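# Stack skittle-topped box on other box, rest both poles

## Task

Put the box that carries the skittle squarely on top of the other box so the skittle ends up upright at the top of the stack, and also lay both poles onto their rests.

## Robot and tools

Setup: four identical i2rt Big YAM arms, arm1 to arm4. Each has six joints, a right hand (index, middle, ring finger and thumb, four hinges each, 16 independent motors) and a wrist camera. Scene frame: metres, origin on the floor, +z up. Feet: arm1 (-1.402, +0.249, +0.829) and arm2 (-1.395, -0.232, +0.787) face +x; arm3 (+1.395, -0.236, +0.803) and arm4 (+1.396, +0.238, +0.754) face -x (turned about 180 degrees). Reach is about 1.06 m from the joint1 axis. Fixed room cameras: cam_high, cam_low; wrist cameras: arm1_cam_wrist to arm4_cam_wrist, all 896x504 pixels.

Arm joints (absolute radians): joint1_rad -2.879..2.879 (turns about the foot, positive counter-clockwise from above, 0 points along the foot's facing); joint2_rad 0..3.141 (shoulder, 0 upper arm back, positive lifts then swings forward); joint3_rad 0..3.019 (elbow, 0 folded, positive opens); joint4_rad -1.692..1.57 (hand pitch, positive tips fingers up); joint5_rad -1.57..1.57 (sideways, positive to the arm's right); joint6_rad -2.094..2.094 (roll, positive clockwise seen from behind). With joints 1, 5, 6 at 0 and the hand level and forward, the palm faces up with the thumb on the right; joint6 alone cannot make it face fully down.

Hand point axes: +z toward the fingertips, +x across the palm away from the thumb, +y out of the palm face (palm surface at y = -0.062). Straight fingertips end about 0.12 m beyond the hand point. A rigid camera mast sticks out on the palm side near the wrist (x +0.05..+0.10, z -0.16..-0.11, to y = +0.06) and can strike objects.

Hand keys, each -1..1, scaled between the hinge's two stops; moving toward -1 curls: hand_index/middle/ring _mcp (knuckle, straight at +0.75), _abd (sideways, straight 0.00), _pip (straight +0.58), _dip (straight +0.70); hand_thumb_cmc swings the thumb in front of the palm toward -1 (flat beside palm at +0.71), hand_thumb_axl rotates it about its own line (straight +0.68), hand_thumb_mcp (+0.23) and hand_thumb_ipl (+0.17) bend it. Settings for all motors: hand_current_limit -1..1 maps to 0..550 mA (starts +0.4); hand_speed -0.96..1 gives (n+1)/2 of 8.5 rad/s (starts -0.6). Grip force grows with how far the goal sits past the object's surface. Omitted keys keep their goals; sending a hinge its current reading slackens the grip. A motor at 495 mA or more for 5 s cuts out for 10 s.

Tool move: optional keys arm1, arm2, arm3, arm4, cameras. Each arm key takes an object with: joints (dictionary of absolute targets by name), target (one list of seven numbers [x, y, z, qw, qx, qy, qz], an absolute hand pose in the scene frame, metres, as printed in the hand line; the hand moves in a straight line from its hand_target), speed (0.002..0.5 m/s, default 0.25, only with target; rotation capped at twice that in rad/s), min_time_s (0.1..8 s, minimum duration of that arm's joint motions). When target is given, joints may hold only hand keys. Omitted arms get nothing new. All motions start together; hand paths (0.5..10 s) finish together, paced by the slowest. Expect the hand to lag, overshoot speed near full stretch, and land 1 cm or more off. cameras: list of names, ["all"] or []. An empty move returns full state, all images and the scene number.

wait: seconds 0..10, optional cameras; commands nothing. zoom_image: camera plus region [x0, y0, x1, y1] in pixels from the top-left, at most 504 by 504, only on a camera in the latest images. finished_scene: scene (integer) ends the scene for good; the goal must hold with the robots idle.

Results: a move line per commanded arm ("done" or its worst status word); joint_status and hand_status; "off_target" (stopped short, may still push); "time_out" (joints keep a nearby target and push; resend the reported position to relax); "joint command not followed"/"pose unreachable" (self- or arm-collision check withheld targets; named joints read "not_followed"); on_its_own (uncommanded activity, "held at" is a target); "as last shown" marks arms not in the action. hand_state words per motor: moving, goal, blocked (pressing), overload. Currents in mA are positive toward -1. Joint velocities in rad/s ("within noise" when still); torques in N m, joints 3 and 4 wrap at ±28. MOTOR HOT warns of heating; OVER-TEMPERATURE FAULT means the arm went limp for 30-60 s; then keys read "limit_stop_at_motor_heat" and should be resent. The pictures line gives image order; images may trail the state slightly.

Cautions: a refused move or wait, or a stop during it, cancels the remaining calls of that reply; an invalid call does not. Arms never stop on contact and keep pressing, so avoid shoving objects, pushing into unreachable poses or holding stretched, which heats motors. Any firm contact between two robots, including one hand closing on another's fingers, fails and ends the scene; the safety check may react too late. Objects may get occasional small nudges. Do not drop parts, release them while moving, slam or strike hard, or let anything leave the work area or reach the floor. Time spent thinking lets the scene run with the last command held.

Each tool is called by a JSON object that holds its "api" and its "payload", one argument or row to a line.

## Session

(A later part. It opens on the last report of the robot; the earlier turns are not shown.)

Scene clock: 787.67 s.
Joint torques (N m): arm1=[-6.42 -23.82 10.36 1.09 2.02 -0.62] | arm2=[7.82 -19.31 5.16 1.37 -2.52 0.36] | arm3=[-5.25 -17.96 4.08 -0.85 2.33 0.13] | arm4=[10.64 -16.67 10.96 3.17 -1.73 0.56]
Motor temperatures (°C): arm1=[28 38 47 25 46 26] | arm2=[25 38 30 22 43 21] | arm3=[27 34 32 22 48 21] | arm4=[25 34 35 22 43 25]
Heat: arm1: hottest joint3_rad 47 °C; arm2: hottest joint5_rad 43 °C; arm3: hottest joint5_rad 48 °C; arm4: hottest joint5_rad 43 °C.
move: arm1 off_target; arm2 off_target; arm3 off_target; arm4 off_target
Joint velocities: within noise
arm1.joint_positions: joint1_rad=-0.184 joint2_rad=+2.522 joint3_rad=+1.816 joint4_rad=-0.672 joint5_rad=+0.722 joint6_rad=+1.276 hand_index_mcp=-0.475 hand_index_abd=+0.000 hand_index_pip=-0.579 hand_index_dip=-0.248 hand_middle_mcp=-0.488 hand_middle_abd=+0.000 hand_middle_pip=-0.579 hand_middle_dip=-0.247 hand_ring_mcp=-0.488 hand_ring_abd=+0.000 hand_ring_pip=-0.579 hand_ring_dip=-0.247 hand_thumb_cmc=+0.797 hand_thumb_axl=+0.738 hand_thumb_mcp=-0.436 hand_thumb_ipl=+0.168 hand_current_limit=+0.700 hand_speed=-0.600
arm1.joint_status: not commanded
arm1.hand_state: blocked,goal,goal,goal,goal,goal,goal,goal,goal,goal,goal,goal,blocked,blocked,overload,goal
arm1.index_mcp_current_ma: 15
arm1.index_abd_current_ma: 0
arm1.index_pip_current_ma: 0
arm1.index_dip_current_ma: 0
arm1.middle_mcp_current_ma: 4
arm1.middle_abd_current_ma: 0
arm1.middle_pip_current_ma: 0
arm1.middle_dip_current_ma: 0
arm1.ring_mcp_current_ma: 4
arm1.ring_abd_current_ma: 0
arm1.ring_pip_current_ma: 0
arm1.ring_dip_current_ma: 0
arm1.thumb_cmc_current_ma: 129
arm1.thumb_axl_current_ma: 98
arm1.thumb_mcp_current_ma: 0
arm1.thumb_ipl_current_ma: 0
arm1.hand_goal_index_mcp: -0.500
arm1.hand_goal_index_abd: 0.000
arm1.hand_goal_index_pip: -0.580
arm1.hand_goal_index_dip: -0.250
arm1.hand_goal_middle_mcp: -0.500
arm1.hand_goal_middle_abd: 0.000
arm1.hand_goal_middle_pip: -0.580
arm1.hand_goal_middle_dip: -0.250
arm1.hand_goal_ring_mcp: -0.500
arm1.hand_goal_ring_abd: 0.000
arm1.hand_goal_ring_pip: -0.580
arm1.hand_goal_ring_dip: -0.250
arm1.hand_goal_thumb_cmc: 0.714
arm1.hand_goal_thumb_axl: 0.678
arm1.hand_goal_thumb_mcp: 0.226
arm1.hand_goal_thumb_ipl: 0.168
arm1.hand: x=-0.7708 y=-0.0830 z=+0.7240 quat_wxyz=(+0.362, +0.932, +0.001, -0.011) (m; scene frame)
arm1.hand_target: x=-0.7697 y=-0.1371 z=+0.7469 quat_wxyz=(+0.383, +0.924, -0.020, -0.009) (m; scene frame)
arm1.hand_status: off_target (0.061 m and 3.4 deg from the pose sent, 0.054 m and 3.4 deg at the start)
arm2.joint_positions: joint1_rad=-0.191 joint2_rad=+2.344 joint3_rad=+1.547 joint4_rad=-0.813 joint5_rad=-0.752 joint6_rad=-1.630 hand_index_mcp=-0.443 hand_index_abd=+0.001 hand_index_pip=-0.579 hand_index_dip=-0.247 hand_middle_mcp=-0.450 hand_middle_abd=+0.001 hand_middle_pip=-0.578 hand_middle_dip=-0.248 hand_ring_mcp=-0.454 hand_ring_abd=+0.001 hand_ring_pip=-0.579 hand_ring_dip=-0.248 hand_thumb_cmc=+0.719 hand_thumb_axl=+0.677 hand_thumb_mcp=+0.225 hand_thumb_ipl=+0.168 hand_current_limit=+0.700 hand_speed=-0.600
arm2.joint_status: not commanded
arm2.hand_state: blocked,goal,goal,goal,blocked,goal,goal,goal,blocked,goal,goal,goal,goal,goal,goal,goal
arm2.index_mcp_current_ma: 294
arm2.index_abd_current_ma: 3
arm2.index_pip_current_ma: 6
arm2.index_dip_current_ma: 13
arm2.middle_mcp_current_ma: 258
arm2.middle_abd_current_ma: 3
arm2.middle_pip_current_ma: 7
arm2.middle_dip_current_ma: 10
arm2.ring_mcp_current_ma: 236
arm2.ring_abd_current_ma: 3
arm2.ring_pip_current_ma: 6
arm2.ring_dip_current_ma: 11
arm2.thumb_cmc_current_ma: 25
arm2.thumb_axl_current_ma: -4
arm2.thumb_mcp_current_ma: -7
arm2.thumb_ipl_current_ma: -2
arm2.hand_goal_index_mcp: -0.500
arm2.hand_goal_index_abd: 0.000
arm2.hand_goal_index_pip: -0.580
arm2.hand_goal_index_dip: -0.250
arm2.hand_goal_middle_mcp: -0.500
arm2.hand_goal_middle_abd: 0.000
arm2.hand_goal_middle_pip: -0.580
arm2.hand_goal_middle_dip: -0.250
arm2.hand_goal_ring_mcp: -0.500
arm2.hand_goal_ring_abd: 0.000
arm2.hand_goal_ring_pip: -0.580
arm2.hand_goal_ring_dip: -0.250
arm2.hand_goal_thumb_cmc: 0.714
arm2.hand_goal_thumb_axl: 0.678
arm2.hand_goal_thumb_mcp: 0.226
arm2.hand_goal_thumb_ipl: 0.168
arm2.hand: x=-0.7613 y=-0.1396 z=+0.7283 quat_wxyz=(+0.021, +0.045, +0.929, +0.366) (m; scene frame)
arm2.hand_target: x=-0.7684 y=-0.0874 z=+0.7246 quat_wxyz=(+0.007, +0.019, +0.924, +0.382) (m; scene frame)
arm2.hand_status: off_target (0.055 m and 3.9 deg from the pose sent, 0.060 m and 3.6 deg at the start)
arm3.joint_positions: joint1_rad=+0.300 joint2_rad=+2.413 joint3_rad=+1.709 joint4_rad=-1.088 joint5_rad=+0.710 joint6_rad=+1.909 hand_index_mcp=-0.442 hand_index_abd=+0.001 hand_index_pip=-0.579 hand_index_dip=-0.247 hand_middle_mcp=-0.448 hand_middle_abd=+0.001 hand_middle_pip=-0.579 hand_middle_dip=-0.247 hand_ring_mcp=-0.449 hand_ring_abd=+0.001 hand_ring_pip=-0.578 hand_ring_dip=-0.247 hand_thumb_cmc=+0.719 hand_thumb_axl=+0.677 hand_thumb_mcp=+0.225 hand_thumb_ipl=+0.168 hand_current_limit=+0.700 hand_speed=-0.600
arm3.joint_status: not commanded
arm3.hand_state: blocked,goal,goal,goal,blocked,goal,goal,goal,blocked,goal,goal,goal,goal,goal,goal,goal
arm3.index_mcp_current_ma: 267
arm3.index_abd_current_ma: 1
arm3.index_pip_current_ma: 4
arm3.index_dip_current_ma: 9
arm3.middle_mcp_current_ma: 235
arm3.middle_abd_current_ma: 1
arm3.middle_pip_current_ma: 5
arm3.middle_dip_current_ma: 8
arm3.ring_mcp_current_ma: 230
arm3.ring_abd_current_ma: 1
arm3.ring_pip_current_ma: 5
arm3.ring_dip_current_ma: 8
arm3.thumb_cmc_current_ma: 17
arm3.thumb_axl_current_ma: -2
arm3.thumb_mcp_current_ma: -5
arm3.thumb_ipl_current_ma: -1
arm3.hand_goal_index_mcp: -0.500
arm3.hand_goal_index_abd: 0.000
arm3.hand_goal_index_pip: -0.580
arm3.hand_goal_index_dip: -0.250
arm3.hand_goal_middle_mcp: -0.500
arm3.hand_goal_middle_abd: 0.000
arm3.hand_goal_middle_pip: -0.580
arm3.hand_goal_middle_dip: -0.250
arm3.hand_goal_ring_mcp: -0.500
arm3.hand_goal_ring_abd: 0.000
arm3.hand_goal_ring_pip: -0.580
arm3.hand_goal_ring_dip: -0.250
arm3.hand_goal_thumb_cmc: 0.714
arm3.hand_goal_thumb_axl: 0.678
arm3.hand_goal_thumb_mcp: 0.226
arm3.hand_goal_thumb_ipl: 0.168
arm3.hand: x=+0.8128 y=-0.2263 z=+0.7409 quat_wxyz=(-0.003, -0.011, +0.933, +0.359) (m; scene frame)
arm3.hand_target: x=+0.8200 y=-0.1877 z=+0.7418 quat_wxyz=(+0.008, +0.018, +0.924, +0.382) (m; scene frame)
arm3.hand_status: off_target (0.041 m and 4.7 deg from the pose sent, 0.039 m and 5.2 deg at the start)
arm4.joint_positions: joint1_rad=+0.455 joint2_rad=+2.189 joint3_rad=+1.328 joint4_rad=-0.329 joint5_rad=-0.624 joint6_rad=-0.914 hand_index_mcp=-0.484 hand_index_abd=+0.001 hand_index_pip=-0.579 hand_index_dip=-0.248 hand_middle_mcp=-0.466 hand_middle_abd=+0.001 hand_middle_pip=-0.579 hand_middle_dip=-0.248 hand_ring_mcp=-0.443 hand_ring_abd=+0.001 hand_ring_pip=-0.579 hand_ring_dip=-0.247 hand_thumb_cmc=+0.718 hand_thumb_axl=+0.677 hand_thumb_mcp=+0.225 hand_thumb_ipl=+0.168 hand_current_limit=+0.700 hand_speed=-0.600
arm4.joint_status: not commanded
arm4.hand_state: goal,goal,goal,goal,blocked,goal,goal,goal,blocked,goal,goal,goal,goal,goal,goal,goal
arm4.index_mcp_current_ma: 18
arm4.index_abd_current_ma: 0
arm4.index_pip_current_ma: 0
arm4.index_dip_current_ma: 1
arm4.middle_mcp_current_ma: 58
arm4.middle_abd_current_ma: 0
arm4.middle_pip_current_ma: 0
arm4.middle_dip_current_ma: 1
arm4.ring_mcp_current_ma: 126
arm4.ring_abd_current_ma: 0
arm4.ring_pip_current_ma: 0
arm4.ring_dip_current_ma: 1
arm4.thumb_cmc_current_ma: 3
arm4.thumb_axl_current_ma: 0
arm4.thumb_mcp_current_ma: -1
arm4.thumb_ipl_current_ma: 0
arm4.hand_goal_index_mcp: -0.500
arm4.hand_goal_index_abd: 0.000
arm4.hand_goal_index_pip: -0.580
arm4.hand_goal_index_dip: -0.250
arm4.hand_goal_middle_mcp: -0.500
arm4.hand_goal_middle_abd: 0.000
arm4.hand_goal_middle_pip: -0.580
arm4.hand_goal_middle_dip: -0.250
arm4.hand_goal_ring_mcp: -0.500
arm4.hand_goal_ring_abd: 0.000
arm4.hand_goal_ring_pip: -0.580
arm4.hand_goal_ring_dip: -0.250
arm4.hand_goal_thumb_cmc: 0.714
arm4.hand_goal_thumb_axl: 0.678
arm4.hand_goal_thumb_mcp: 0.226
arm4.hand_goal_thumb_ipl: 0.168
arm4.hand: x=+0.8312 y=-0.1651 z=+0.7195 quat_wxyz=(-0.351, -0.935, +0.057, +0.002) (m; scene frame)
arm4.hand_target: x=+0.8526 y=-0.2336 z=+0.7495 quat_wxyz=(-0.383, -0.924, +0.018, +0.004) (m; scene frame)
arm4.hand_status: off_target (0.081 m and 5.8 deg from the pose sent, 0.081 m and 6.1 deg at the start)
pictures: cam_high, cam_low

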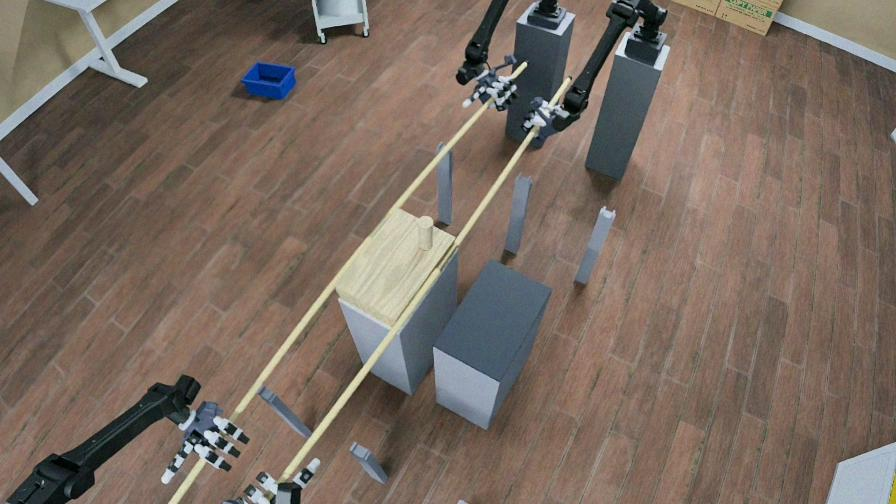

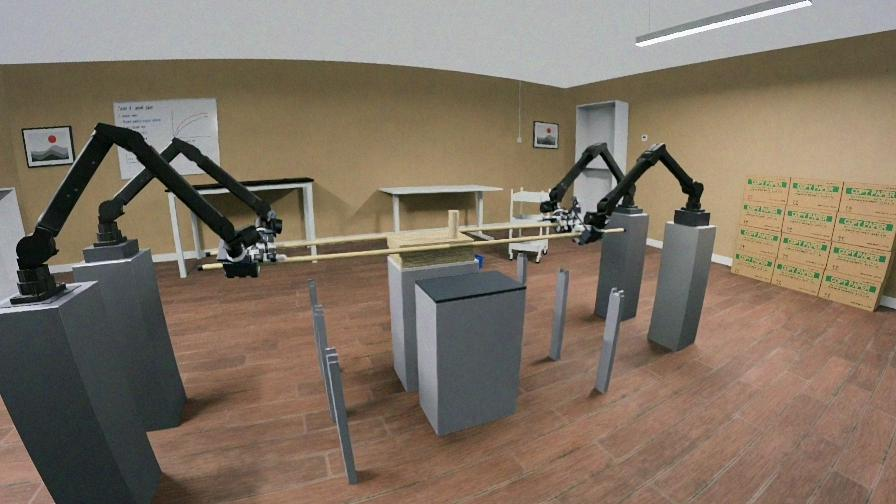

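{"api": "move", "payload": {
  "arm1": {"target":[-0.764,-0.137,0.735,0.3826,0.9237,-0.0193,-0.0080],"speed":0.03},
  "arm2": {"target":[-0.765,-0.087,0.714,0.0080,0.0193,0.9237,0.3826],"speed":0.03},
  "arm3": {"target":[0.819,-0.188,0.731,0.0080,0.0193,0.9237,0.3826],"speed":0.03},
  "arm4": {"target":[0.846,-0.234,0.738,0.3826,0.9237,-0.0193,-0.0080],"speed":0.03}
}}

{"api": "move", "payload": {
  "arm1": {"target":[-0.764,-0.088,0.733,0.3826,0.9237,-0.0193,-0.0080],"speed":0.03},
  "arm2": {"target":[-0.765,-0.136,0.714,0.0080,0.0193,0.9237,0.3826],"speed":0.03},
  "arm3": {"target":[0.819,-0.230,0.731,0.0080,0.0193,0.9237,0.3826],"speed":0.03},
  "arm4": {"target":[0.840,-0.175,0.735,0.3826,0.9237,-0.0193,-0.0080],"speed":0.03},
  "cameras": ["cam_low","cam_high"]
}}

{"api": "zoom_image", "payload": {
  "camera": "cam_high",
  "region": [320, 180, 480, 340]
}}

{"api": "zoom_image", "payload": {
  "camera": "cam_low",
  "region": [380, 210, 500, 290]
}}

Scene clock: 807.47 s.
Joint torques (N m): arm1=[-6.07 -23.06 10.35 1.26 1.83 -0.58] | arm2=[7.82 -18.96 5.38 1.35 -2.52 0.33] | arm3=[-5.3 -17.61 3.84 -0.85 2.28 0.11] | arm4=[10.29 -16.21 10.76 3.19 -1.59 0.45]
Motor temperatures (°C): arm1=[27 36 48 25 46 26] | arm2=[25 39 30 22 44 21] | arm3=[27 36 32 22 49 21] | arm4=[25 33 34 22 42 25]
Heat: arm1: hottest joint3_rad 48 °C; arm2: hottest joint5_rad 44 °C; arm3: hottest joint5_rad 49 °C; arm4: hottest joint5_rad 42 °C.
move: arm1 off_target; arm2 off_target; arm3 off_target; arm4 off_target
Joint velocities: within noise
arm1.joint_positions: joint1_rad=-0.184 joint2_rad=+2.530 joint3_rad=+1.820 joint4_rad=-0.667 joint5_rad=+0.728 joint6_rad=+1.276 hand_index_mcp=-0.477 hand_index_abd=+0.000 hand_index_pip=-0.579 hand_index_dip=-0.248 hand_middle_mcp=-0.488 hand_middle_abd=+0.000 hand_middle_pip=-0.579 hand_middle_dip=-0.247 hand_ring_mcp=-0.488 hand_ring_abd=+0.000 hand_ring_pip=-0.579 hand_ring_dip=-0.247 hand_thumb_cmc=+0.797 hand_thumb_axl=+0.738 hand_thumb_mcp=-0.437 hand_thumb_ipl=+0.168 hand_current_limit=+0.700 hand_speed=-0.600
arm1.joint_status: not commanded
arm1.hand_state: blocked,goal,goal,goal,goal,goal,goal,goal,goal,goal,goal,goal,blocked,blocked,overload,goal
arm1.index_mcp_current_ma: 13
arm1.index_abd_current_ma: 0
arm1.index_pip_current_ma: 0
arm1.index_dip_current_ma: 0
arm1.middle_mcp_current_ma: 4
arm1.middle_abd_current_ma: 0
arm1.middle_pip_current_ma: 0
arm1.middle_dip_current_ma: 0
arm1.ring_mcp_current_ma: 4
arm1.ring_abd_current_ma: 0
arm1.ring_pip_current_ma: 0
arm1.ring_dip_current_ma: 0
arm1.thumb_cmc_current_ma: 129
arm1.thumb_axl_current_ma: 98
arm1.thumb_mcp_current_ma: 0
arm1.thumb_ipl_current_ma: 0
arm1.hand_goal_index_mcp: -0.500
arm1.hand_goal_index_abd: 0.000
arm1.hand_goal_index_pip: -0.580
arm1.hand_goal_index_dip: -0.250
arm1.hand_goal_middle_mcp: -0.500
arm1.hand_goal_middle_abd: 0.000
arm1.hand_goal_middle_pip: -0.580
arm1.hand_goal_middle_dip: -0.250
arm1.hand_goal_ring_mcp: -0.500
arm1.hand_goal_ring_abd: 0.000
arm1.hand_goal_ring_pip: -0.580
arm1.hand_goal_ring_dip: -0.250
arm1.hand_goal_thumb_cmc: 0.714
arm1.hand_goal_thumb_axl: 0.678
arm1.hand_goal_thumb_mcp: 0.226
arm1.hand_goal_thumb_ipl: 0.168
arm1.hand: x=-0.7707 y=-0.0834 z=+0.7210 quat_wxyz=(+0.365, +0.931, +0.000, -0.011) (m; scene frame)
arm1.hand_target: x=-0.7694 y=-0.1346 z=+0.7370 quat_wxyz=(+0.383, +0.924, -0.020, -0.009) (m; scene frame)
arm1.hand_status: off_target (0.056 m and 3.1 deg from the pose sent, 0.055 m and 3.4 deg at the start)
arm2.joint_positions: joint1_rad=-0.191 joint2_rad=+2.358 joint3_rad=+1.547 joint4_rad=-0.798 joint5_rad=-0.753 joint6_rad=-1.627 hand_index_mcp=-0.442 hand_index_abd=+0.001 hand_index_pip=-0.579 hand_index_dip=-0.247 hand_middle_mcp=-0.449 hand_middle_abd=+0.001 hand_middle_pip=-0.578 hand_middle_dip=-0.248 hand_ring_mcp=-0.455 hand_ring_abd=+0.001 hand_ring_pip=-0.579 hand_ring_dip=-0.248 hand_thumb_cmc=+0.719 hand_thumb_axl=+0.677 hand_thumb_mcp=+0.225 hand_thumb_ipl=+0.168 hand_current_limit=+0.700 hand_speed=-0.600
arm2.joint_status: not commanded
arm2.hand_state: blocked,goal,goal,goal,blocked,goal,goal,goal,blocked,goal,goal,goal,goal,goal,goal,goal
arm2.index_mcp_current_ma: 303
arm2.index_abd_current_ma: 3
arm2.index_pip_current_ma: 6
arm2.index_dip_current_ma: 13
arm2.middle_mcp_current_ma: 262
arm2.middle_abd_current_ma: 3
arm2.middle_pip_current_ma: 7
arm2.middle_dip_current_ma: 10
arm2.ring_mcp_current_ma: 234
arm2.ring_abd_current_ma: 3
arm2.ring_pip_current_ma: 6
arm2.ring_dip_current_ma: 11
arm2.thumb_cmc_current_ma: 25
arm2.thumb_axl_current_ma: -4
arm2.thumb_mcp_current_ma: -7
arm2.thumb_ipl_current_ma: -2
arm2.hand_goal_index_mcp: -0.500
arm2.hand_goal_index_abd: 0.000
arm2.hand_goal_index_pip: -0.580
arm2.hand_goal_index_dip: -0.250
arm2.hand_goal_middle_mcp: -0.500
arm2.hand_goal_middle_abd: 0.000
arm2.hand_goal_middle_pip: -0.580
arm2.hand_goal_middle_dip: -0.250
arm2.hand_goal_ring_mcp: -0.500
arm2.hand_goal_ring_abd: 0.000
arm2.hand_goal_ring_pip: -0.580
arm2.hand_goal_ring_dip: -0.250
arm2.hand_goal_thumb_cmc: 0.714
arm2.hand_goal_thumb_axl: 0.678
arm2.hand_goal_thumb_mcp: 0.226
arm2.hand_goal_thumb_ipl: 0.168
arm2.hand: x=-0.7615 y=-0.1396 z=+0.7203 quat_wxyz=(+0.021, +0.046, +0.929, +0.366) (m; scene frame)
arm2.hand_target: x=-0.7683 y=-0.0893 z=+0.7147 quat_wxyz=(+0.007, +0.019, +0.924, +0.382) (m; scene frame)
arm2.hand_status: off_target (0.053 m and 4.0 deg from the pose sent, 0.055 m and 3.9 deg at the start)
arm3.joint_positions: joint1_rad=+0.303 joint2_rad=+2.432 joint3_rad=+1.717 joint4_rad=-1.080 joint5_rad=+0.710 joint6_rad=+1.915 hand_index_mcp=-0.442 hand_index_abd=+0.001 hand_index_pip=-0.579 hand_index_dip=-0.247 hand_middle_mcp=-0.448 hand_middle_abd=+0.001 hand_middle_pip=-0.579 hand_middle_dip=-0.247 hand_ring_mcp=-0.449 hand_ring_abd=+0.001 hand_ring_pip=-0.578 hand_ring_dip=-0.247 hand_thumb_cmc=+0.719 hand_thumb_axl=+0.677 hand_thumb_mcp=+0.225 hand_thumb_ipl=+0.168 hand_current_limit=+0.700 hand_speed=-0.600
arm3.joint_status: not commanded
arm3.hand_state: blocked,goal,goal,goal,blocked,goal,goal,goal,blocked,goal,goal,goal,goal,goal,goal,goal
arm3.index_mcp_current_ma: 267
arm3.index_abd_current_ma: 1
arm3.index_pip_current_ma: 4
arm3.index_dip_current_ma: 9
arm3.middle_mcp_current_ma: 235
arm3.middle_abd_current_ma: 1
arm3.middle_pip_current_ma: 5
arm3.middle_dip_current_ma: 8
arm3.ring_mcp_current_ma: 230
arm3.ring_abd_current_ma: 1
arm3.ring_pip_current_ma: 5
arm3.ring_dip_current_ma: 8
arm3.thumb_cmc_current_ma: 17
arm3.thumb_axl_current_ma: -2
arm3.thumb_mcp_current_ma: -5
arm3.thumb_ipl_current_ma: -1
arm3.hand_goal_index_mcp: -0.500
arm3.hand_goal_index_abd: 0.000
arm3.hand_goal_index_pip: -0.580
arm3.hand_goal_index_dip: -0.250
arm3.hand_goal_middle_mcp: -0.500
arm3.hand_goal_middle_abd: 0.000
arm3.hand_goal_middle_pip: -0.580
arm3.hand_goal_middle_dip: -0.250
arm3.hand_goal_ring_mcp: -0.500
arm3.hand_goal_ring_abd: 0.000
arm3.hand_goal_ring_pip: -0.580
arm3.hand_goal_ring_dip: -0.250
arm3.hand_goal_thumb_cmc: 0.714
arm3.hand_goal_thumb_axl: 0.678
arm3.hand_goal_thumb_mcp: 0.226
arm3.hand_goal_thumb_ipl: 0.168
arm3.hand: x=+0.8127 y=-0.2288 z=+0.7317 quat_wxyz=(-0.004, -0.010, +0.933, +0.359) (m; scene frame)
arm3.hand_target: x=+0.8201 y=-0.1899 z=+0.7310 quat_wxyz=(+0.008, +0.018, +0.924, +0.382) (m; scene frame)
arm3.hand_status: off_target (0.041 m and 4.6 deg from the pose sent, 0.040 m and 4.7 deg at the start)
arm4.joint_positions: joint1_rad=+0.457 joint2_rad=+2.195 joint3_rad=+1.327 joint4_rad=-0.312 joint5_rad=-0.629 joint6_rad=-0.911 hand_index_mcp=-0.484 hand_index_abd=+0.001 hand_index_pip=-0.579 hand_index_dip=-0.248 hand_middle_mcp=-0.466 hand_middle_abd=+0.001 hand_middle_pip=-0.579 hand_middle_dip=-0.248 hand_ring_mcp=-0.443 hand_ring_abd=+0.001 hand_ring_pip=-0.579 hand_ring_dip=-0.247 hand_thumb_cmc=+0.718 hand_thumb_axl=+0.677 hand_thumb_mcp=+0.225 hand_thumb_ipl=+0.168 hand_current_limit=+0.700 hand_speed=-0.600
arm4.joint_status: not commanded
arm4.hand_state: goal,goal,goal,goal,blocked,goal,goal,goal,blocked,goal,goal,goal,goal,goal,goal,goal
arm4.index_mcp_current_ma: 18
arm4.index_abd_current_ma: 0
arm4.index_pip_current_ma: 0
arm4.index_dip_current_ma: 1
arm4.middle_mcp_current_ma: 58
arm4.middle_abd_current_ma: 0
arm4.middle_pip_current_ma: 0
arm4.middle_dip_current_ma: 1
arm4.ring_mcp_current_ma: 126
arm4.ring_abd_current_ma: 0
arm4.ring_pip_current_ma: 0
arm4.ring_dip_current_ma: 1
arm4.thumb_cmc_current_ma: 3
arm4.thumb_axl_current_ma: 0
arm4.thumb_mcp_current_ma: -1
arm4.thumb_ipl_current_ma: 0
arm4.hand_goal_index_mcp: -0.500
arm4.hand_goal_index_abd: 0.000
arm4.hand_goal_index_pip: -0.580
arm4.hand_goal_index_dip: -0.250
arm4.hand_goal_middle_mcp: -0.500
arm4.hand_goal_middle_abd: 0.000
arm4.hand_goal_middle_pip: -0.580
arm4.hand_goal_middle_dip: -0.250
arm4.hand_goal_ring_mcp: -0.500
arm4.hand_goal_ring_abd: 0.000
arm4.hand_goal_ring_pip: -0.580
arm4.hand_goal_ring_dip: -0.250
arm4.hand_goal_thumb_cmc: 0.714
arm4.hand_goal_thumb_axl: 0.678
arm4.hand_goal_thumb_mcp: 0.226
arm4.hand_goal_thumb_ipl: 0.168
arm4.hand: x=+0.8313 y=-0.1664 z=+0.7175 quat_wxyz=(-0.355, -0.933, +0.056, +0.004) (m; scene frame)
arm4.hand_target: x=+0.8517 y=-0.2294 z=+0.7395 quat_wxyz=(-0.383, -0.924, +0.018, +0.005) (m; scene frame)
arm4.hand_status: off_target (0.072 m and 5.4 deg from the pose sent, 0.073 m and 5.8 deg at the start)
pictures: none

Scene clock: 809.93 s.
Joint torques (N m): arm1=[-1.73 -23.41 9.02 0.05 1.54 -0.17] | arm2=[3.02 -18.02 7.09 -0.32 -1.79 0.02] | arm3=[-1.32 -17.49 5.44 -2.02 1.24 0.11] | arm4=[3.14 -17.32 8.13 1.78 -1.41 -0.29]
Motor temperatures (°C): arm1=[27 37 48 25 45 26] | arm2=[25 39 30 22 43 21] | arm3=[27 36 32 22 49 21] | arm4=[25 33 34 22 41 25]
Heat: arm1: hottest joint3_rad 48 °C; arm2: hottest joint5_rad 43 °C; arm3: hottest joint5_rad 49 °C; arm4: hottest joint5_rad 41 °C.
move: arm1 off_target; arm2 off_target; arm3 off_target; arm4 off_target
Joint velocities: within noise
arm1.joint_positions: joint1_rad=-0.163 joint2_rad=+2.530 joint3_rad=+1.820 joint4_rad=-0.681 joint5_rad=+0.750 joint6_rad=+1.328 hand_index_mcp=-0.479 hand_index_abd=+0.000 hand_index_pip=-0.579 hand_index_dip=-0.248 hand_middle_mcp=-0.488 hand_middle_abd=+0.000 hand_middle_pip=-0.579 hand_middle_dip=-0.247 hand_ring_mcp=-0.488 hand_ring_abd=+0.000 hand_ring_pip=-0.579 hand_ring_dip=-0.247 hand_thumb_cmc=+0.793 hand_thumb_axl=+0.736 hand_thumb_mcp=-0.429 hand_thumb_ipl=+0.168 hand_current_limit=+0.700 hand_speed=-0.600
arm1.joint_status: not commanded
arm1.hand_state: blocked,goal,goal,goal,goal,goal,goal,goal,goal,goal,goal,goal,blocked,blocked,overload,goal
arm1.index_mcp_current_ma: 11
arm1.index_abd_current_ma: 0
arm1.index_pip_current_ma: 0
arm1.index_dip_current_ma: 0
arm1.middle_mcp_current_ma: 4
arm1.middle_abd_current_ma: 0
arm1.middle_pip_current_ma: 0
arm1.middle_dip_current_ma: 0
arm1.ring_mcp_current_ma: 4
arm1.ring_abd_current_ma: 0
arm1.ring_pip_current_ma: 0
arm1.ring_dip_current_ma: 0
arm1.thumb_cmc_current_ma: 117
arm1.thumb_axl_current_ma: 93
arm1.thumb_mcp_current_ma: 0
arm1.thumb_ipl_current_ma: 0
arm1.hand_goal_index_mcp: -0.500
arm1.hand_goal_index_abd: 0.000
arm1.hand_goal_index_pip: -0.580
arm1.hand_goal_index_dip: -0.250
arm1.hand_goal_middle_mcp: -0.500
arm1.hand_goal_middle_abd: 0.000
arm1.hand_goal_middle_pip: -0.580
arm1.hand_goal_middle_dip: -0.250
arm1.hand_goal_ring_mcp: -0.500
arm1.hand_goal_ring_abd: 0.000
arm1.hand_goal_ring_pip: -0.580
arm1.hand_goal_ring_dip: -0.250
arm1.hand_goal_thumb_cmc: 0.714
arm1.hand_goal_thumb_axl: 0.678
arm1.hand_goal_thumb_mcp: 0.226
arm1.hand_goal_thumb_ipl: 0.168
arm1.hand: x=-0.7712 y=-0.0701 z=+0.7235 quat_wxyz=(+0.374, +0.927, -0.012, -0.007) (m; scene frame)
arm1.hand_target: x=-0.7650 y=-0.0877 z=+0.7333 quat_wxyz=(+0.383, +0.924, -0.019, -0.008) (m; scene frame)
arm1.hand_status: off_target (0.022 m and 1.4 deg from the pose sent, 0.014 m and 3.1 deg at the start)
arm2.joint_positions: joint1_rad=-0.205 joint2_rad=+2.372 joint3_rad=+1.578 joint4_rad=-0.861 joint5_rad=-0.766 joint6_rad=-1.704 hand_index_mcp=-0.459 hand_index_abd=+0.001 hand_index_pip=-0.579 hand_index_dip=-0.247 hand_middle_mcp=-0.459 hand_middle_abd=+0.001 hand_middle_pip=-0.578 hand_middle_dip=-0.248 hand_ring_mcp=-0.459 hand_ring_abd=+0.001 hand_ring_pip=-0.579 hand_ring_dip=-0.248 hand_thumb_cmc=+0.719 hand_thumb_axl=+0.677 hand_thumb_mcp=+0.225 hand_thumb_ipl=+0.168 hand_current_limit=+0.700 hand_speed=-0.600
arm2.joint_status: not commanded
arm2.hand_state: blocked,goal,goal,goal,blocked,goal,goal,goal,blocked,goal,goal,goal,goal,goal,goal,goal
arm2.index_mcp_current_ma: 213
arm2.index_abd_current_ma: 3
arm2.index_pip_current_ma: 6
arm2.index_dip_current_ma: 13
arm2.middle_mcp_current_ma: 214
arm2.middle_abd_current_ma: 3
arm2.middle_pip_current_ma: 7
arm2.middle_dip_current_ma: 10
arm2.ring_mcp_current_ma: 212
arm2.ring_abd_current_ma: 3
arm2.ring_pip_current_ma: 6
arm2.ring_dip_current_ma: 11
arm2.thumb_cmc_current_ma: 25
arm2.thumb_axl_current_ma: -4
arm2.thumb_mcp_current_ma: -7
arm2.thumb_ipl_current_ma: -2
arm2.hand_goal_index_mcp: -0.500
arm2.hand_goal_index_abd: 0.000
arm2.hand_goal_index_pip: -0.580
arm2.hand_goal_index_dip: -0.250
arm2.hand_goal_middle_mcp: -0.500
arm2.hand_goal_middle_abd: 0.000
arm2.hand_goal_middle_pip: -0.580
arm2.hand_goal_middle_dip: -0.250
arm2.hand_goal_ring_mcp: -0.500
arm2.hand_goal_ring_abd: 0.000
arm2.hand_goal_ring_pip: -0.580
arm2.hand_goal_ring_dip: -0.250
arm2.hand_goal_thumb_cmc: 0.714
arm2.hand_goal_thumb_axl: 0.678
arm2.hand_goal_thumb_mcp: 0.226
arm2.hand_goal_thumb_ipl: 0.168
arm2.hand: x=-0.7653 y=-0.1460 z=+0.7233 quat_wxyz=(+0.017, +0.026, +0.927, +0.373) (m; scene frame)
arm2.hand_target: x=-0.7655 y=-0.1360 z=+0.7140 quat_wxyz=(+0.008, +0.020, +0.924, +0.382) (m; scene frame)
arm2.hand_status: off_target (0.014 m and 1.7 deg from the pose sent, 0.008 m and 4.0 deg at the start)
arm3.joint_positions: joint1_rad=+0.320 joint2_rad=+2.461 joint3_rad=+1.764 joint4_rad=-1.145 joint5_rad=+0.722 joint6_rad=+2.000 hand_index_mcp=-0.444 hand_index_abd=+0.001 hand_index_pip=-0.579 hand_index_dip=-0.247 hand_middle_mcp=-0.448 hand_middle_abd=+0.001 hand_middle_pip=-0.579 hand_middle_dip=-0.247 hand_ring_mcp=-0.453 hand_ring_abd=+0.001 hand_ring_pip=-0.578 hand_ring_dip=-0.247 hand_thumb_cmc=+0.719 hand_thumb_axl=+0.677 hand_thumb_mcp=+0.225 hand_thumb_ipl=+0.168 hand_current_limit=+0.700 hand_speed=-0.600
arm3.joint_status: not commanded
arm3.hand_state: blocked,goal,goal,goal,blocked,goal,goal,goal,blocked,goal,goal,goal,goal,goal,goal,goal
arm3.index_mcp_current_ma: 257
arm3.index_abd_current_ma: 1
arm3.index_pip_current_ma: 4
arm3.index_dip_current_ma: 9
arm3.middle_mcp_current_ma: 234
arm3.middle_abd_current_ma: 1
arm3.middle_pip_current_ma: 5
arm3.middle_dip_current_ma: 8
arm3.ring_mcp_current_ma: 210
arm3.ring_abd_current_ma: 1
arm3.ring_pip_current_ma: 5
arm3.ring_dip_current_ma: 8
arm3.thumb_cmc_current_ma: 17
arm3.thumb_axl_current_ma: -2
arm3.thumb_mcp_current_ma: -5
arm3.thumb_ipl_current_ma: -1
arm3.hand_goal_index_mcp: -0.500
arm3.hand_goal_index_abd: 0.000
arm3.hand_goal_index_pip: -0.580
arm3.hand_goal_index_dip: -0.250
arm3.hand_goal_middle_mcp: -0.500
arm3.hand_goal_middle_abd: 0.000
arm3.hand_goal_middle_pip: -0.580
arm3.hand_goal_middle_dip: -0.250
arm3.hand_goal_ring_mcp: -0.500
arm3.hand_goal_ring_abd: 0.000
arm3.hand_goal_ring_pip: -0.580
arm3.hand_goal_ring_dip: -0.250
arm3.hand_goal_thumb_cmc: 0.714
arm3.hand_goal_thumb_axl: 0.678
arm3.hand_goal_thumb_mcp: 0.226
arm3.hand_goal_thumb_ipl: 0.168
arm3.hand: x=+0.8157 y=-0.2401 z=+0.7324 quat_wxyz=(-0.004, +0.012, +0.929, +0.370) (m; scene frame)
arm3.hand_target: x=+0.8190 y=-0.2301 z=+0.7309 quat_wxyz=(+0.008, +0.019, +0.924, +0.382) (m; scene frame)
arm3.hand_status: off_target (0.011 m and 2.2 deg from the pose sent, 0.006 m and 4.6 deg at the start)
arm4.joint_positions: joint1_rad=+0.437 joint2_rad=+2.195 joint3_rad=+1.316 joint4_rad=-0.306 joint5_rad=-0.670 joint6_rad=-0.944 hand_index_mcp=-0.485 hand_index_abd=+0.001 hand_index_pip=-0.579 hand_index_dip=-0.248 hand_middle_mcp=-0.466 hand_middle_abd=+0.001 hand_middle_pip=-0.579 hand_middle_dip=-0.248 hand_ring_mcp=-0.443 hand_ring_abd=+0.001 hand_ring_pip=-0.579 hand_ring_dip=-0.247 hand_thumb_cmc=+0.718 hand_thumb_axl=+0.677 hand_thumb_mcp=+0.225 hand_thumb_ipl=+0.168 hand_current_limit=+0.700 hand_speed=-0.600
arm4.joint_status: not commanded
arm4.hand_state: goal,goal,goal,goal,blocked,goal,goal,goal,blocked,goal,goal,goal,goal,goal,goal,goal
arm4.index_mcp_current_ma: 16
arm4.index_abd_current_ma: 0
arm4.index_pip_current_ma: 0
arm4.index_dip_current_ma: 1
arm4.middle_mcp_current_ma: 58
arm4.middle_abd_current_ma: 0
arm4.middle_pip_current_ma: 0
arm4.middle_dip_current_ma: 1
arm4.ring_mcp_current_ma: 126
arm4.ring_abd_current_ma: 0
arm4.ring_pip_current_ma: 0
arm4.ring_dip_current_ma: 1
arm4.thumb_cmc_current_ma: 3
arm4.thumb_axl_current_ma: 0
arm4.thumb_mcp_current_ma: -1
arm4.thumb_ipl_current_ma: 0
arm4.hand_goal_index_mcp: -0.500
arm4.hand_goal_index_abd: 0.000
arm4.hand_goal_index_pip: -0.580
arm4.hand_goal_index_dip: -0.250
arm4.hand_goal_middle_mcp: -0.500
arm4.hand_goal_middle_abd: 0.000
arm4.hand_goal_middle_pip: -0.580
arm4.hand_goal_middle_dip: -0.250
arm4.hand_goal_ring_mcp: -0.500
arm4.hand_goal_ring_abd: 0.000
arm4.hand_goal_ring_pip: -0.580
arm4.hand_goal_ring_dip: -0.250
arm4.hand_goal_thumb_cmc: 0.714
arm4.hand_goal_thumb_axl: 0.678
arm4.hand_goal_thumb_mcp: 0.226
arm4.hand_goal_thumb_ipl: 0.168
arm4.hand: x=+0.8337 y=-0.1577 z=+0.7202 quat_wxyz=(-0.370, -0.928, +0.046, +0.000) (m; scene frame)
arm4.hand_target: x=+0.8403 y=-0.1746 z=+0.7347 quat_wxyz=(-0.383, -0.924, +0.019, +0.008) (m; scene frame)
arm4.hand_status: off_target (0.024 m and 3.5 deg from the pose sent, 0.021 m and 5.4 deg at the start)
pictures: cam_high, cam_low

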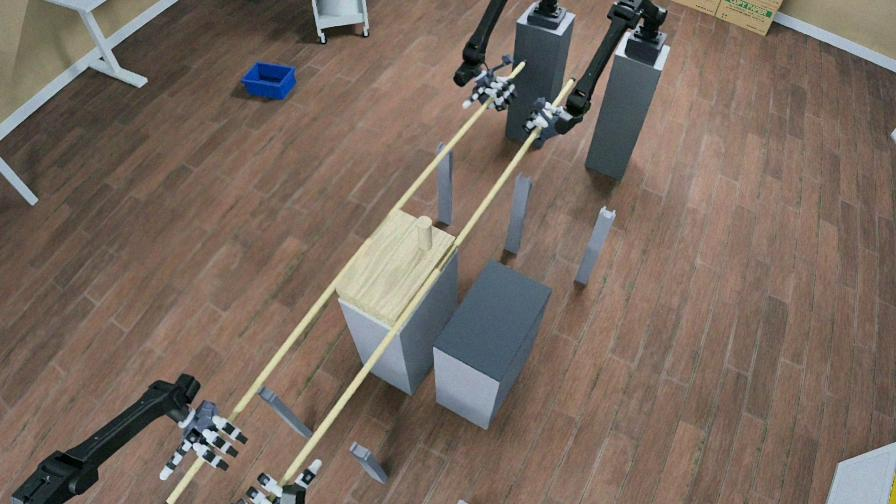

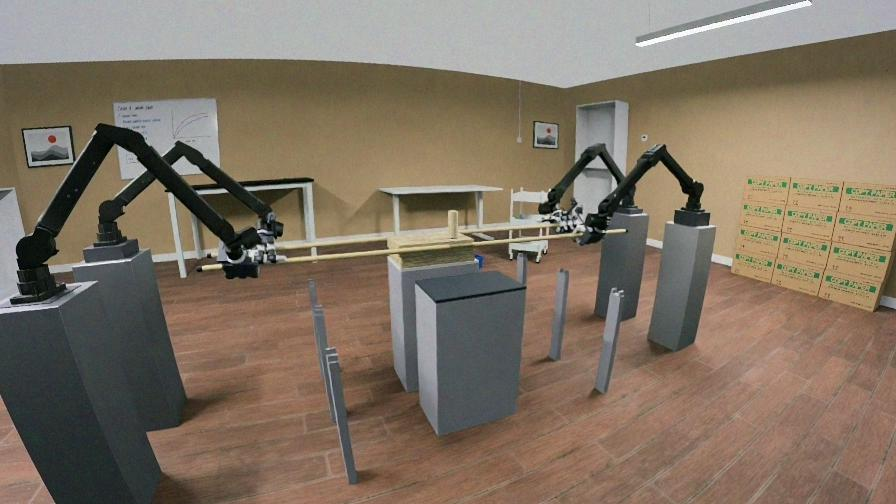

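Scaled by 3.150 from the camera's 896x504 image, which has a finer 1280x720 frame.

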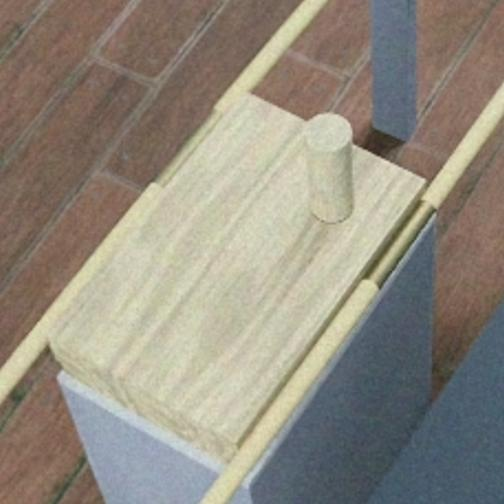

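Scaled by 4.200 from the camera's 896x504 image, which has a finer 1280x720 frame.

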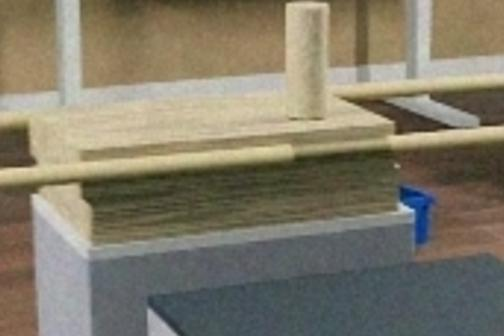

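{"api": "move", "payload": {
  "arm1": {"target":[-0.768,-0.035,0.735,0.3826,0.9237,-0.0193,-0.0080],"speed":0.04},
  "arm4": {"target":[0.838,-0.12,0.735,0.3826,0.9237,-0.0193,-0.0080],"speed":0.04},
  "arm2": {"target":[-0.766,-0.19,0.722,0.0080,0.0193,0.9237,0.3826],"speed":0.04},
  "arm3": {"target":[0.818,-0.28,0.735,0.0080,0.0193,0.9237,0.3826],"speed":0.04},
  "cameras": ["cam_high","cam_low"]
}}

{"api": "zoom_image", "payload": {
  "camera": "cam_high",
  "region": [320, 180, 480, 340]
}}

{"api": "zoom_image", "payload": {
  "camera": "cam_low",
  "region": [380, 190, 520, 290]
}}

Scene clock: 858.00 s.
Joint torques (N m): arm1=[0.85 -25.11 6.32 0.02 1.26 0.07] | arm2=[0.79 -18.9 7.65 -0.83 -1.07 -0.06] | arm3=[0.21 -19.14 7.45 -2.5 0.45 0.05] | arm4=[0.56 -17.2 6.63 0.94 -1.19 -0.32]
Motor temperatures (°C): arm1=[27 38 46 25 41 25] | arm2=[24 38 29 22 39 21] | arm3=[27 37 33 22 40 21] | arm4=[24 33 33 22 38 25]
Heat: arm1: hottest joint3_rad 46 °C; arm2: hottest joint5_rad 39 °C; arm3: hottest joint5_rad 40 °C; arm4: hottest joint5_rad 38 °C.
move: arm1 off_target; arm2 off_target; arm3 off_target; arm4 off_target
Joint velocities: within noise
arm1.joint_positions: joint1_rad=-0.116 joint2_rad=+2.530 joint3_rad=+1.820 joint4_rad=-0.741 joint5_rad=+0.770 joint6_rad=+1.413 hand_index_mcp=-0.481 hand_index_abd=+0.000 hand_index_pip=-0.579 hand_index_dip=-0.248 hand_middle_mcp=-0.489 hand_middle_abd=+0.000 hand_middle_pip=-0.579 hand_middle_dip=-0.247 hand_ring_mcp=-0.488 hand_ring_abd=+0.000 hand_ring_pip=-0.579 hand_ring_dip=-0.247 hand_thumb_cmc=+0.750 hand_thumb_axl=+0.704 hand_thumb_mcp=-0.452 hand_thumb_ipl=+0.168 hand_current_limit=+0.700 hand_speed=-0.600
arm1.joint_status: not commanded
arm1.hand_state: goal,goal,goal,goal,goal,goal,goal,goal,goal,goal,goal,goal,blocked,blocked,overload,goal
arm1.index_mcp_current_ma: 9
arm1.index_abd_current_ma: 0
arm1.index_pip_current_ma: 0
arm1.index_dip_current_ma: 0
arm1.middle_mcp_current_ma: 4
arm1.middle_abd_current_ma: 0
arm1.middle_pip_current_ma: 0
arm1.middle_dip_current_ma: 0
arm1.ring_mcp_current_ma: 4
arm1.ring_abd_current_ma: 0
arm1.ring_pip_current_ma: 0
arm1.ring_dip_current_ma: 0
arm1.thumb_cmc_current_ma: 27
arm1.thumb_axl_current_ma: 21
arm1.thumb_mcp_current_ma: 0
arm1.thumb_ipl_current_ma: 0
arm1.hand_goal_index_mcp: -0.500
arm1.hand_goal_index_abd: 0.000
arm1.hand_goal_index_pip: -0.580
arm1.hand_goal_index_dip: -0.250
arm1.hand_goal_middle_mcp: -0.500
arm1.hand_goal_middle_abd: 0.000
arm1.hand_goal_middle_pip: -0.580
arm1.hand_goal_middle_dip: -0.250
arm1.hand_goal_ring_mcp: -0.500
arm1.hand_goal_ring_abd: 0.000
arm1.hand_goal_ring_pip: -0.580
arm1.hand_goal_ring_dip: -0.250
arm1.hand_goal_thumb_cmc: 0.714
arm1.hand_goal_thumb_axl: 0.678
arm1.hand_goal_thumb_mcp: 0.226
arm1.hand_goal_thumb_ipl: 0.168
arm1.hand: x=-0.7728 y=-0.0380 z=+0.7248 quat_wxyz=(+0.378, +0.925, -0.020, -0.011) (m; scene frame)
arm1.hand_target: x=-0.7680 y=-0.0350 z=+0.7349 quat_wxyz=(+0.383, +0.924, -0.019, -0.008) (m; scene frame)
arm1.hand_status: off_target (0.012 m and 0.6 deg from the pose sent, 0.037 m and 1.4 deg at the start)
arm2.joint_positions: joint1_rad=-0.263 joint2_rad=+2.397 joint3_rad=+1.628 joint4_rad=-0.985 joint5_rad=-0.769 joint6_rad=-1.815 hand_index_mcp=-0.487 hand_index_abd=+0.001 hand_index_pip=-0.579 hand_index_dip=-0.247 hand_middle_mcp=-0.486 hand_middle_abd=+0.001 hand_middle_pip=-0.578 hand_middle_dip=-0.248 hand_ring_mcp=-0.470 hand_ring_abd=+0.001 hand_ring_pip=-0.579 hand_ring_dip=-0.248 hand_thumb_cmc=+0.719 hand_thumb_axl=+0.677 hand_thumb_mcp=+0.225 hand_thumb_ipl=+0.168 hand_current_limit=+0.700 hand_speed=-0.600
arm2.joint_status: not commanded
arm2.hand_state: goal,goal,goal,goal,goal,goal,goal,goal,blocked,goal,goal,goal,goal,goal,goal,goal
arm2.index_mcp_current_ma: 66
arm2.index_abd_current_ma: 3
arm2.index_pip_current_ma: 6
arm2.index_dip_current_ma: 13
arm2.middle_mcp_current_ma: 73
arm2.middle_abd_current_ma: 3
arm2.middle_pip_current_ma: 7
arm2.middle_dip_current_ma: 10
arm2.ring_mcp_current_ma: 153
arm2.ring_abd_current_ma: 3
arm2.ring_pip_current_ma: 6
arm2.ring_dip_current_ma: 11
arm2.thumb_cmc_current_ma: 25
arm2.thumb_axl_current_ma: -4
arm2.thumb_mcp_current_ma: -7
arm2.thumb_ipl_current_ma: -2
arm2.hand_goal_index_mcp: -0.500
arm2.hand_goal_index_abd: 0.000
arm2.hand_goal_index_pip: -0.580
arm2.hand_goal_index_dip: -0.250
arm2.hand_goal_middle_mcp: -0.500
arm2.hand_goal_middle_abd: 0.000
arm2.hand_goal_middle_pip: -0.580
arm2.hand_goal_middle_dip: -0.250
arm2.hand_goal_ring_mcp: -0.500
arm2.hand_goal_ring_abd: 0.000
arm2.hand_goal_ring_pip: -0.580
arm2.hand_goal_ring_dip: -0.250
arm2.hand_goal_thumb_cmc: 0.714
arm2.hand_goal_thumb_axl: 0.678
arm2.hand_goal_thumb_mcp: 0.226
arm2.hand_goal_thumb_ipl: 0.168
arm2.hand: x=-0.7720 y=-0.1795 z=+0.7258 quat_wxyz=(+0.005, +0.020, +0.924, +0.382) (m; scene frame)
arm2.hand_target: x=-0.7664 y=-0.1900 z=+0.7220 quat_wxyz=(+0.008, +0.020, +0.924, +0.382) (m; scene frame)
arm2.hand_status: off_target (0.013 m and 0.4 deg from the pose sent, 0.044 m and 1.7 deg at the start)
arm3.joint_positions: joint1_rad=+0.373 joint2_rad=+2.508 joint3_rad=+1.823 joint4_rad=-1.242 joint5_rad=+0.718 joint6_rad=+2.079 hand_index_mcp=-0.444 hand_index_abd=+0.001 hand_index_pip=-0.579 hand_index_dip=-0.247 hand_middle_mcp=-0.471 hand_middle_abd=+0.001 hand_middle_pip=-0.579 hand_middle_dip=-0.247 hand_ring_mcp=-0.489 hand_ring_abd=+0.001 hand_ring_pip=-0.579 hand_ring_dip=-0.247 hand_thumb_cmc=+0.719 hand_thumb_axl=+0.677 hand_thumb_mcp=+0.225 hand_thumb_ipl=+0.168 hand_current_limit=+0.700 hand_speed=-0.600
arm3.joint_status: not commanded
arm3.hand_state: blocked,goal,goal,goal,blocked,goal,goal,goal,goal,goal,goal,goal,goal,goal,goal,goal
arm3.index_mcp_current_ma: 257
arm3.index_abd_current_ma: 1
arm3.index_pip_current_ma: 4
arm3.index_dip_current_ma: 9
arm3.middle_mcp_current_ma: 125
arm3.middle_abd_current_ma: 1
arm3.middle_pip_current_ma: 5
arm3.middle_dip_current_ma: 8
arm3.ring_mcp_current_ma: 44
arm3.ring_abd_current_ma: 1
arm3.ring_pip_current_ma: 5
arm3.ring_dip_current_ma: 8
arm3.thumb_cmc_current_ma: 17
arm3.thumb_axl_current_ma: -2
arm3.thumb_mcp_current_ma: -5
arm3.thumb_ipl_current_ma: -1
arm3.hand_goal_index_mcp: -0.500
arm3.hand_goal_index_abd: 0.000
arm3.hand_goal_index_pip: -0.580
arm3.hand_goal_index_dip: -0.250
arm3.hand_goal_middle_mcp: -0.500
arm3.hand_goal_middle_abd: 0.000
arm3.hand_goal_middle_pip: -0.580
arm3.hand_goal_middle_dip: -0.250
arm3.hand_goal_ring_mcp: -0.500
arm3.hand_goal_ring_abd: 0.000
arm3.hand_goal_ring_pip: -0.580
arm3.hand_goal_ring_dip: -0.250
arm3.hand_goal_thumb_cmc: 0.714
arm3.hand_goal_thumb_axl: 0.678
arm3.hand_goal_thumb_mcp: 0.226
arm3.hand_goal_thumb_ipl: 0.168
arm3.hand: x=+0.8242 y=-0.2720 z=+0.7267 quat_wxyz=(+0.009, +0.010, +0.924, +0.382) (m; scene frame)
arm3.hand_target: x=+0.8182 y=-0.2798 z=+0.7350 quat_wxyz=(+0.006, +0.013, +0.925, +0.380) (m; scene frame)
arm3.hand_status: off_target (0.013 m and 1.1 deg from the pose sent, 0.040 m and 2.2 deg at the start; a joint's target at an end of its range on 31 of 65 steps)
arm4.joint_positions: joint1_rad=+0.374 joint2_rad=+2.179 joint3_rad=+1.287 joint4_rad=-0.337 joint5_rad=-0.712 joint6_rad=-1.054 hand_index_mcp=-0.485 hand_index_abd=+0.001 hand_index_pip=-0.579 hand_index_dip=-0.248 hand_middle_mcp=-0.468 hand_middle_abd=+0.001 hand_middle_pip=-0.579 hand_middle_dip=-0.248 hand_ring_mcp=-0.450 hand_ring_abd=+0.001 hand_ring_pip=-0.579 hand_ring_dip=-0.247 hand_thumb_cmc=+0.718 hand_thumb_axl=+0.677 hand_thumb_mcp=+0.225 hand_thumb_ipl=+0.168 hand_current_limit=+0.700 hand_speed=-0.600
arm4.joint_status: not commanded
arm4.hand_state: goal,goal,goal,goal,blocked,goal,goal,goal,blocked,goal,goal,goal,goal,goal,goal,goal
arm4.index_mcp_current_ma: 17
arm4.index_abd_current_ma: 0
arm4.index_pip_current_ma: 0
arm4.index_dip_current_ma: 1
arm4.middle_mcp_current_ma: 54
arm4.middle_abd_current_ma: 0
arm4.middle_pip_current_ma: 0
arm4.middle_dip_current_ma: 1
arm4.ring_mcp_current_ma: 103
arm4.ring_abd_current_ma: 0
arm4.ring_pip_current_ma: 0
arm4.ring_dip_current_ma: 1
arm4.thumb_cmc_current_ma: 3
arm4.thumb_axl_current_ma: 0
arm4.thumb_mcp_current_ma: -1
arm4.thumb_ipl_current_ma: 0
arm4.hand_goal_index_mcp: -0.500
arm4.hand_goal_index_abd: 0.000
arm4.hand_goal_index_pip: -0.580
arm4.hand_goal_index_dip: -0.250
arm4.hand_goal_middle_mcp: -0.500
arm4.hand_goal_middle_abd: 0.000
arm4.hand_goal_middle_pip: -0.580
arm4.hand_goal_middle_dip: -0.250
arm4.hand_goal_ring_mcp: -0.500
arm4.hand_goal_ring_abd: 0.000
arm4.hand_goal_ring_pip: -0.580
arm4.hand_goal_ring_dip: -0.250
arm4.hand_goal_thumb_cmc: 0.714
arm4.hand_goal_thumb_axl: 0.678
arm4.hand_goal_thumb_mcp: 0.226
arm4.hand_goal_thumb_ipl: 0.168
arm4.hand: x=+0.8357 y=-0.1228 z=+0.7247 quat_wxyz=(-0.379, -0.925, +0.028, +0.004) (m; scene frame)
arm4.hand_target: x=+0.8380 y=-0.1202 z=+0.7348 quat_wxyz=(-0.383, -0.924, +0.019, +0.008) (m; scene frame)
arm4.hand_status: off_target (0.011 m and 1.1 deg from the pose sent, 0.041 m and 3.5 deg at the start)
pictures: cam_high, cam_low

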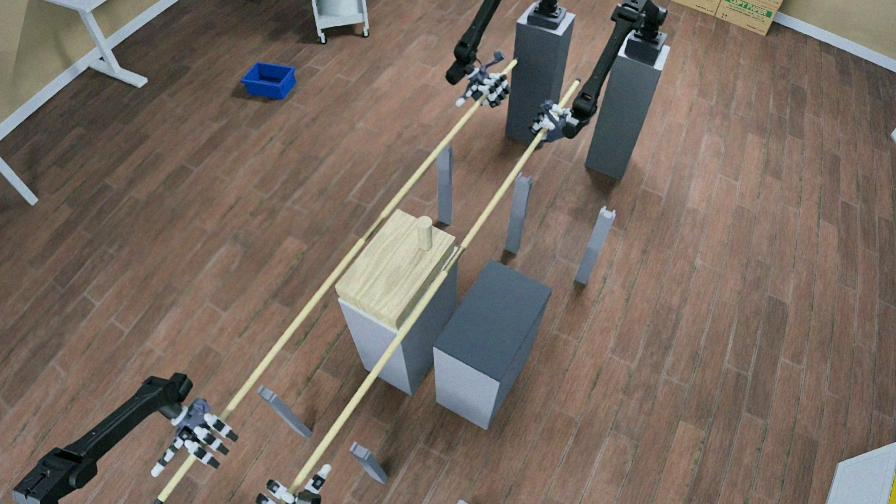

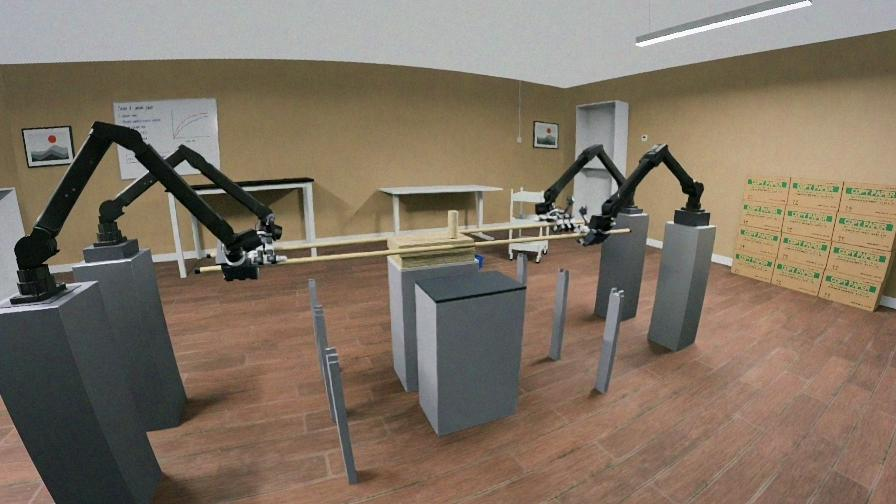

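Scaled by 3.150 from the camera's 896x504 image, which has a finer 1280x720 frame.

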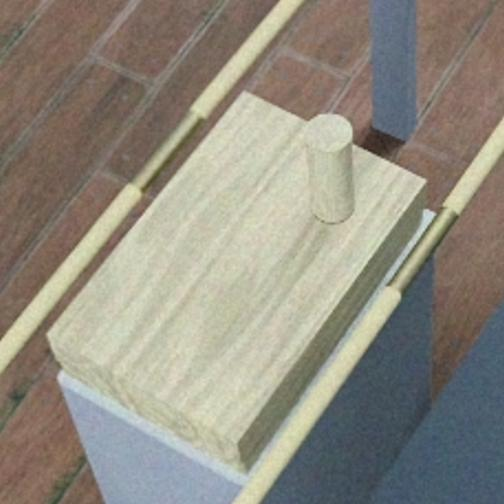

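Scaled by 3.600 from the camera's 896x504 image, which has a finer 1280x720 frame.

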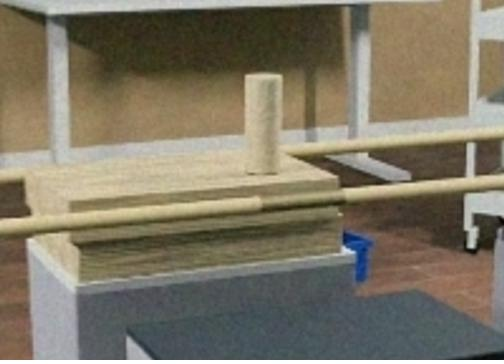

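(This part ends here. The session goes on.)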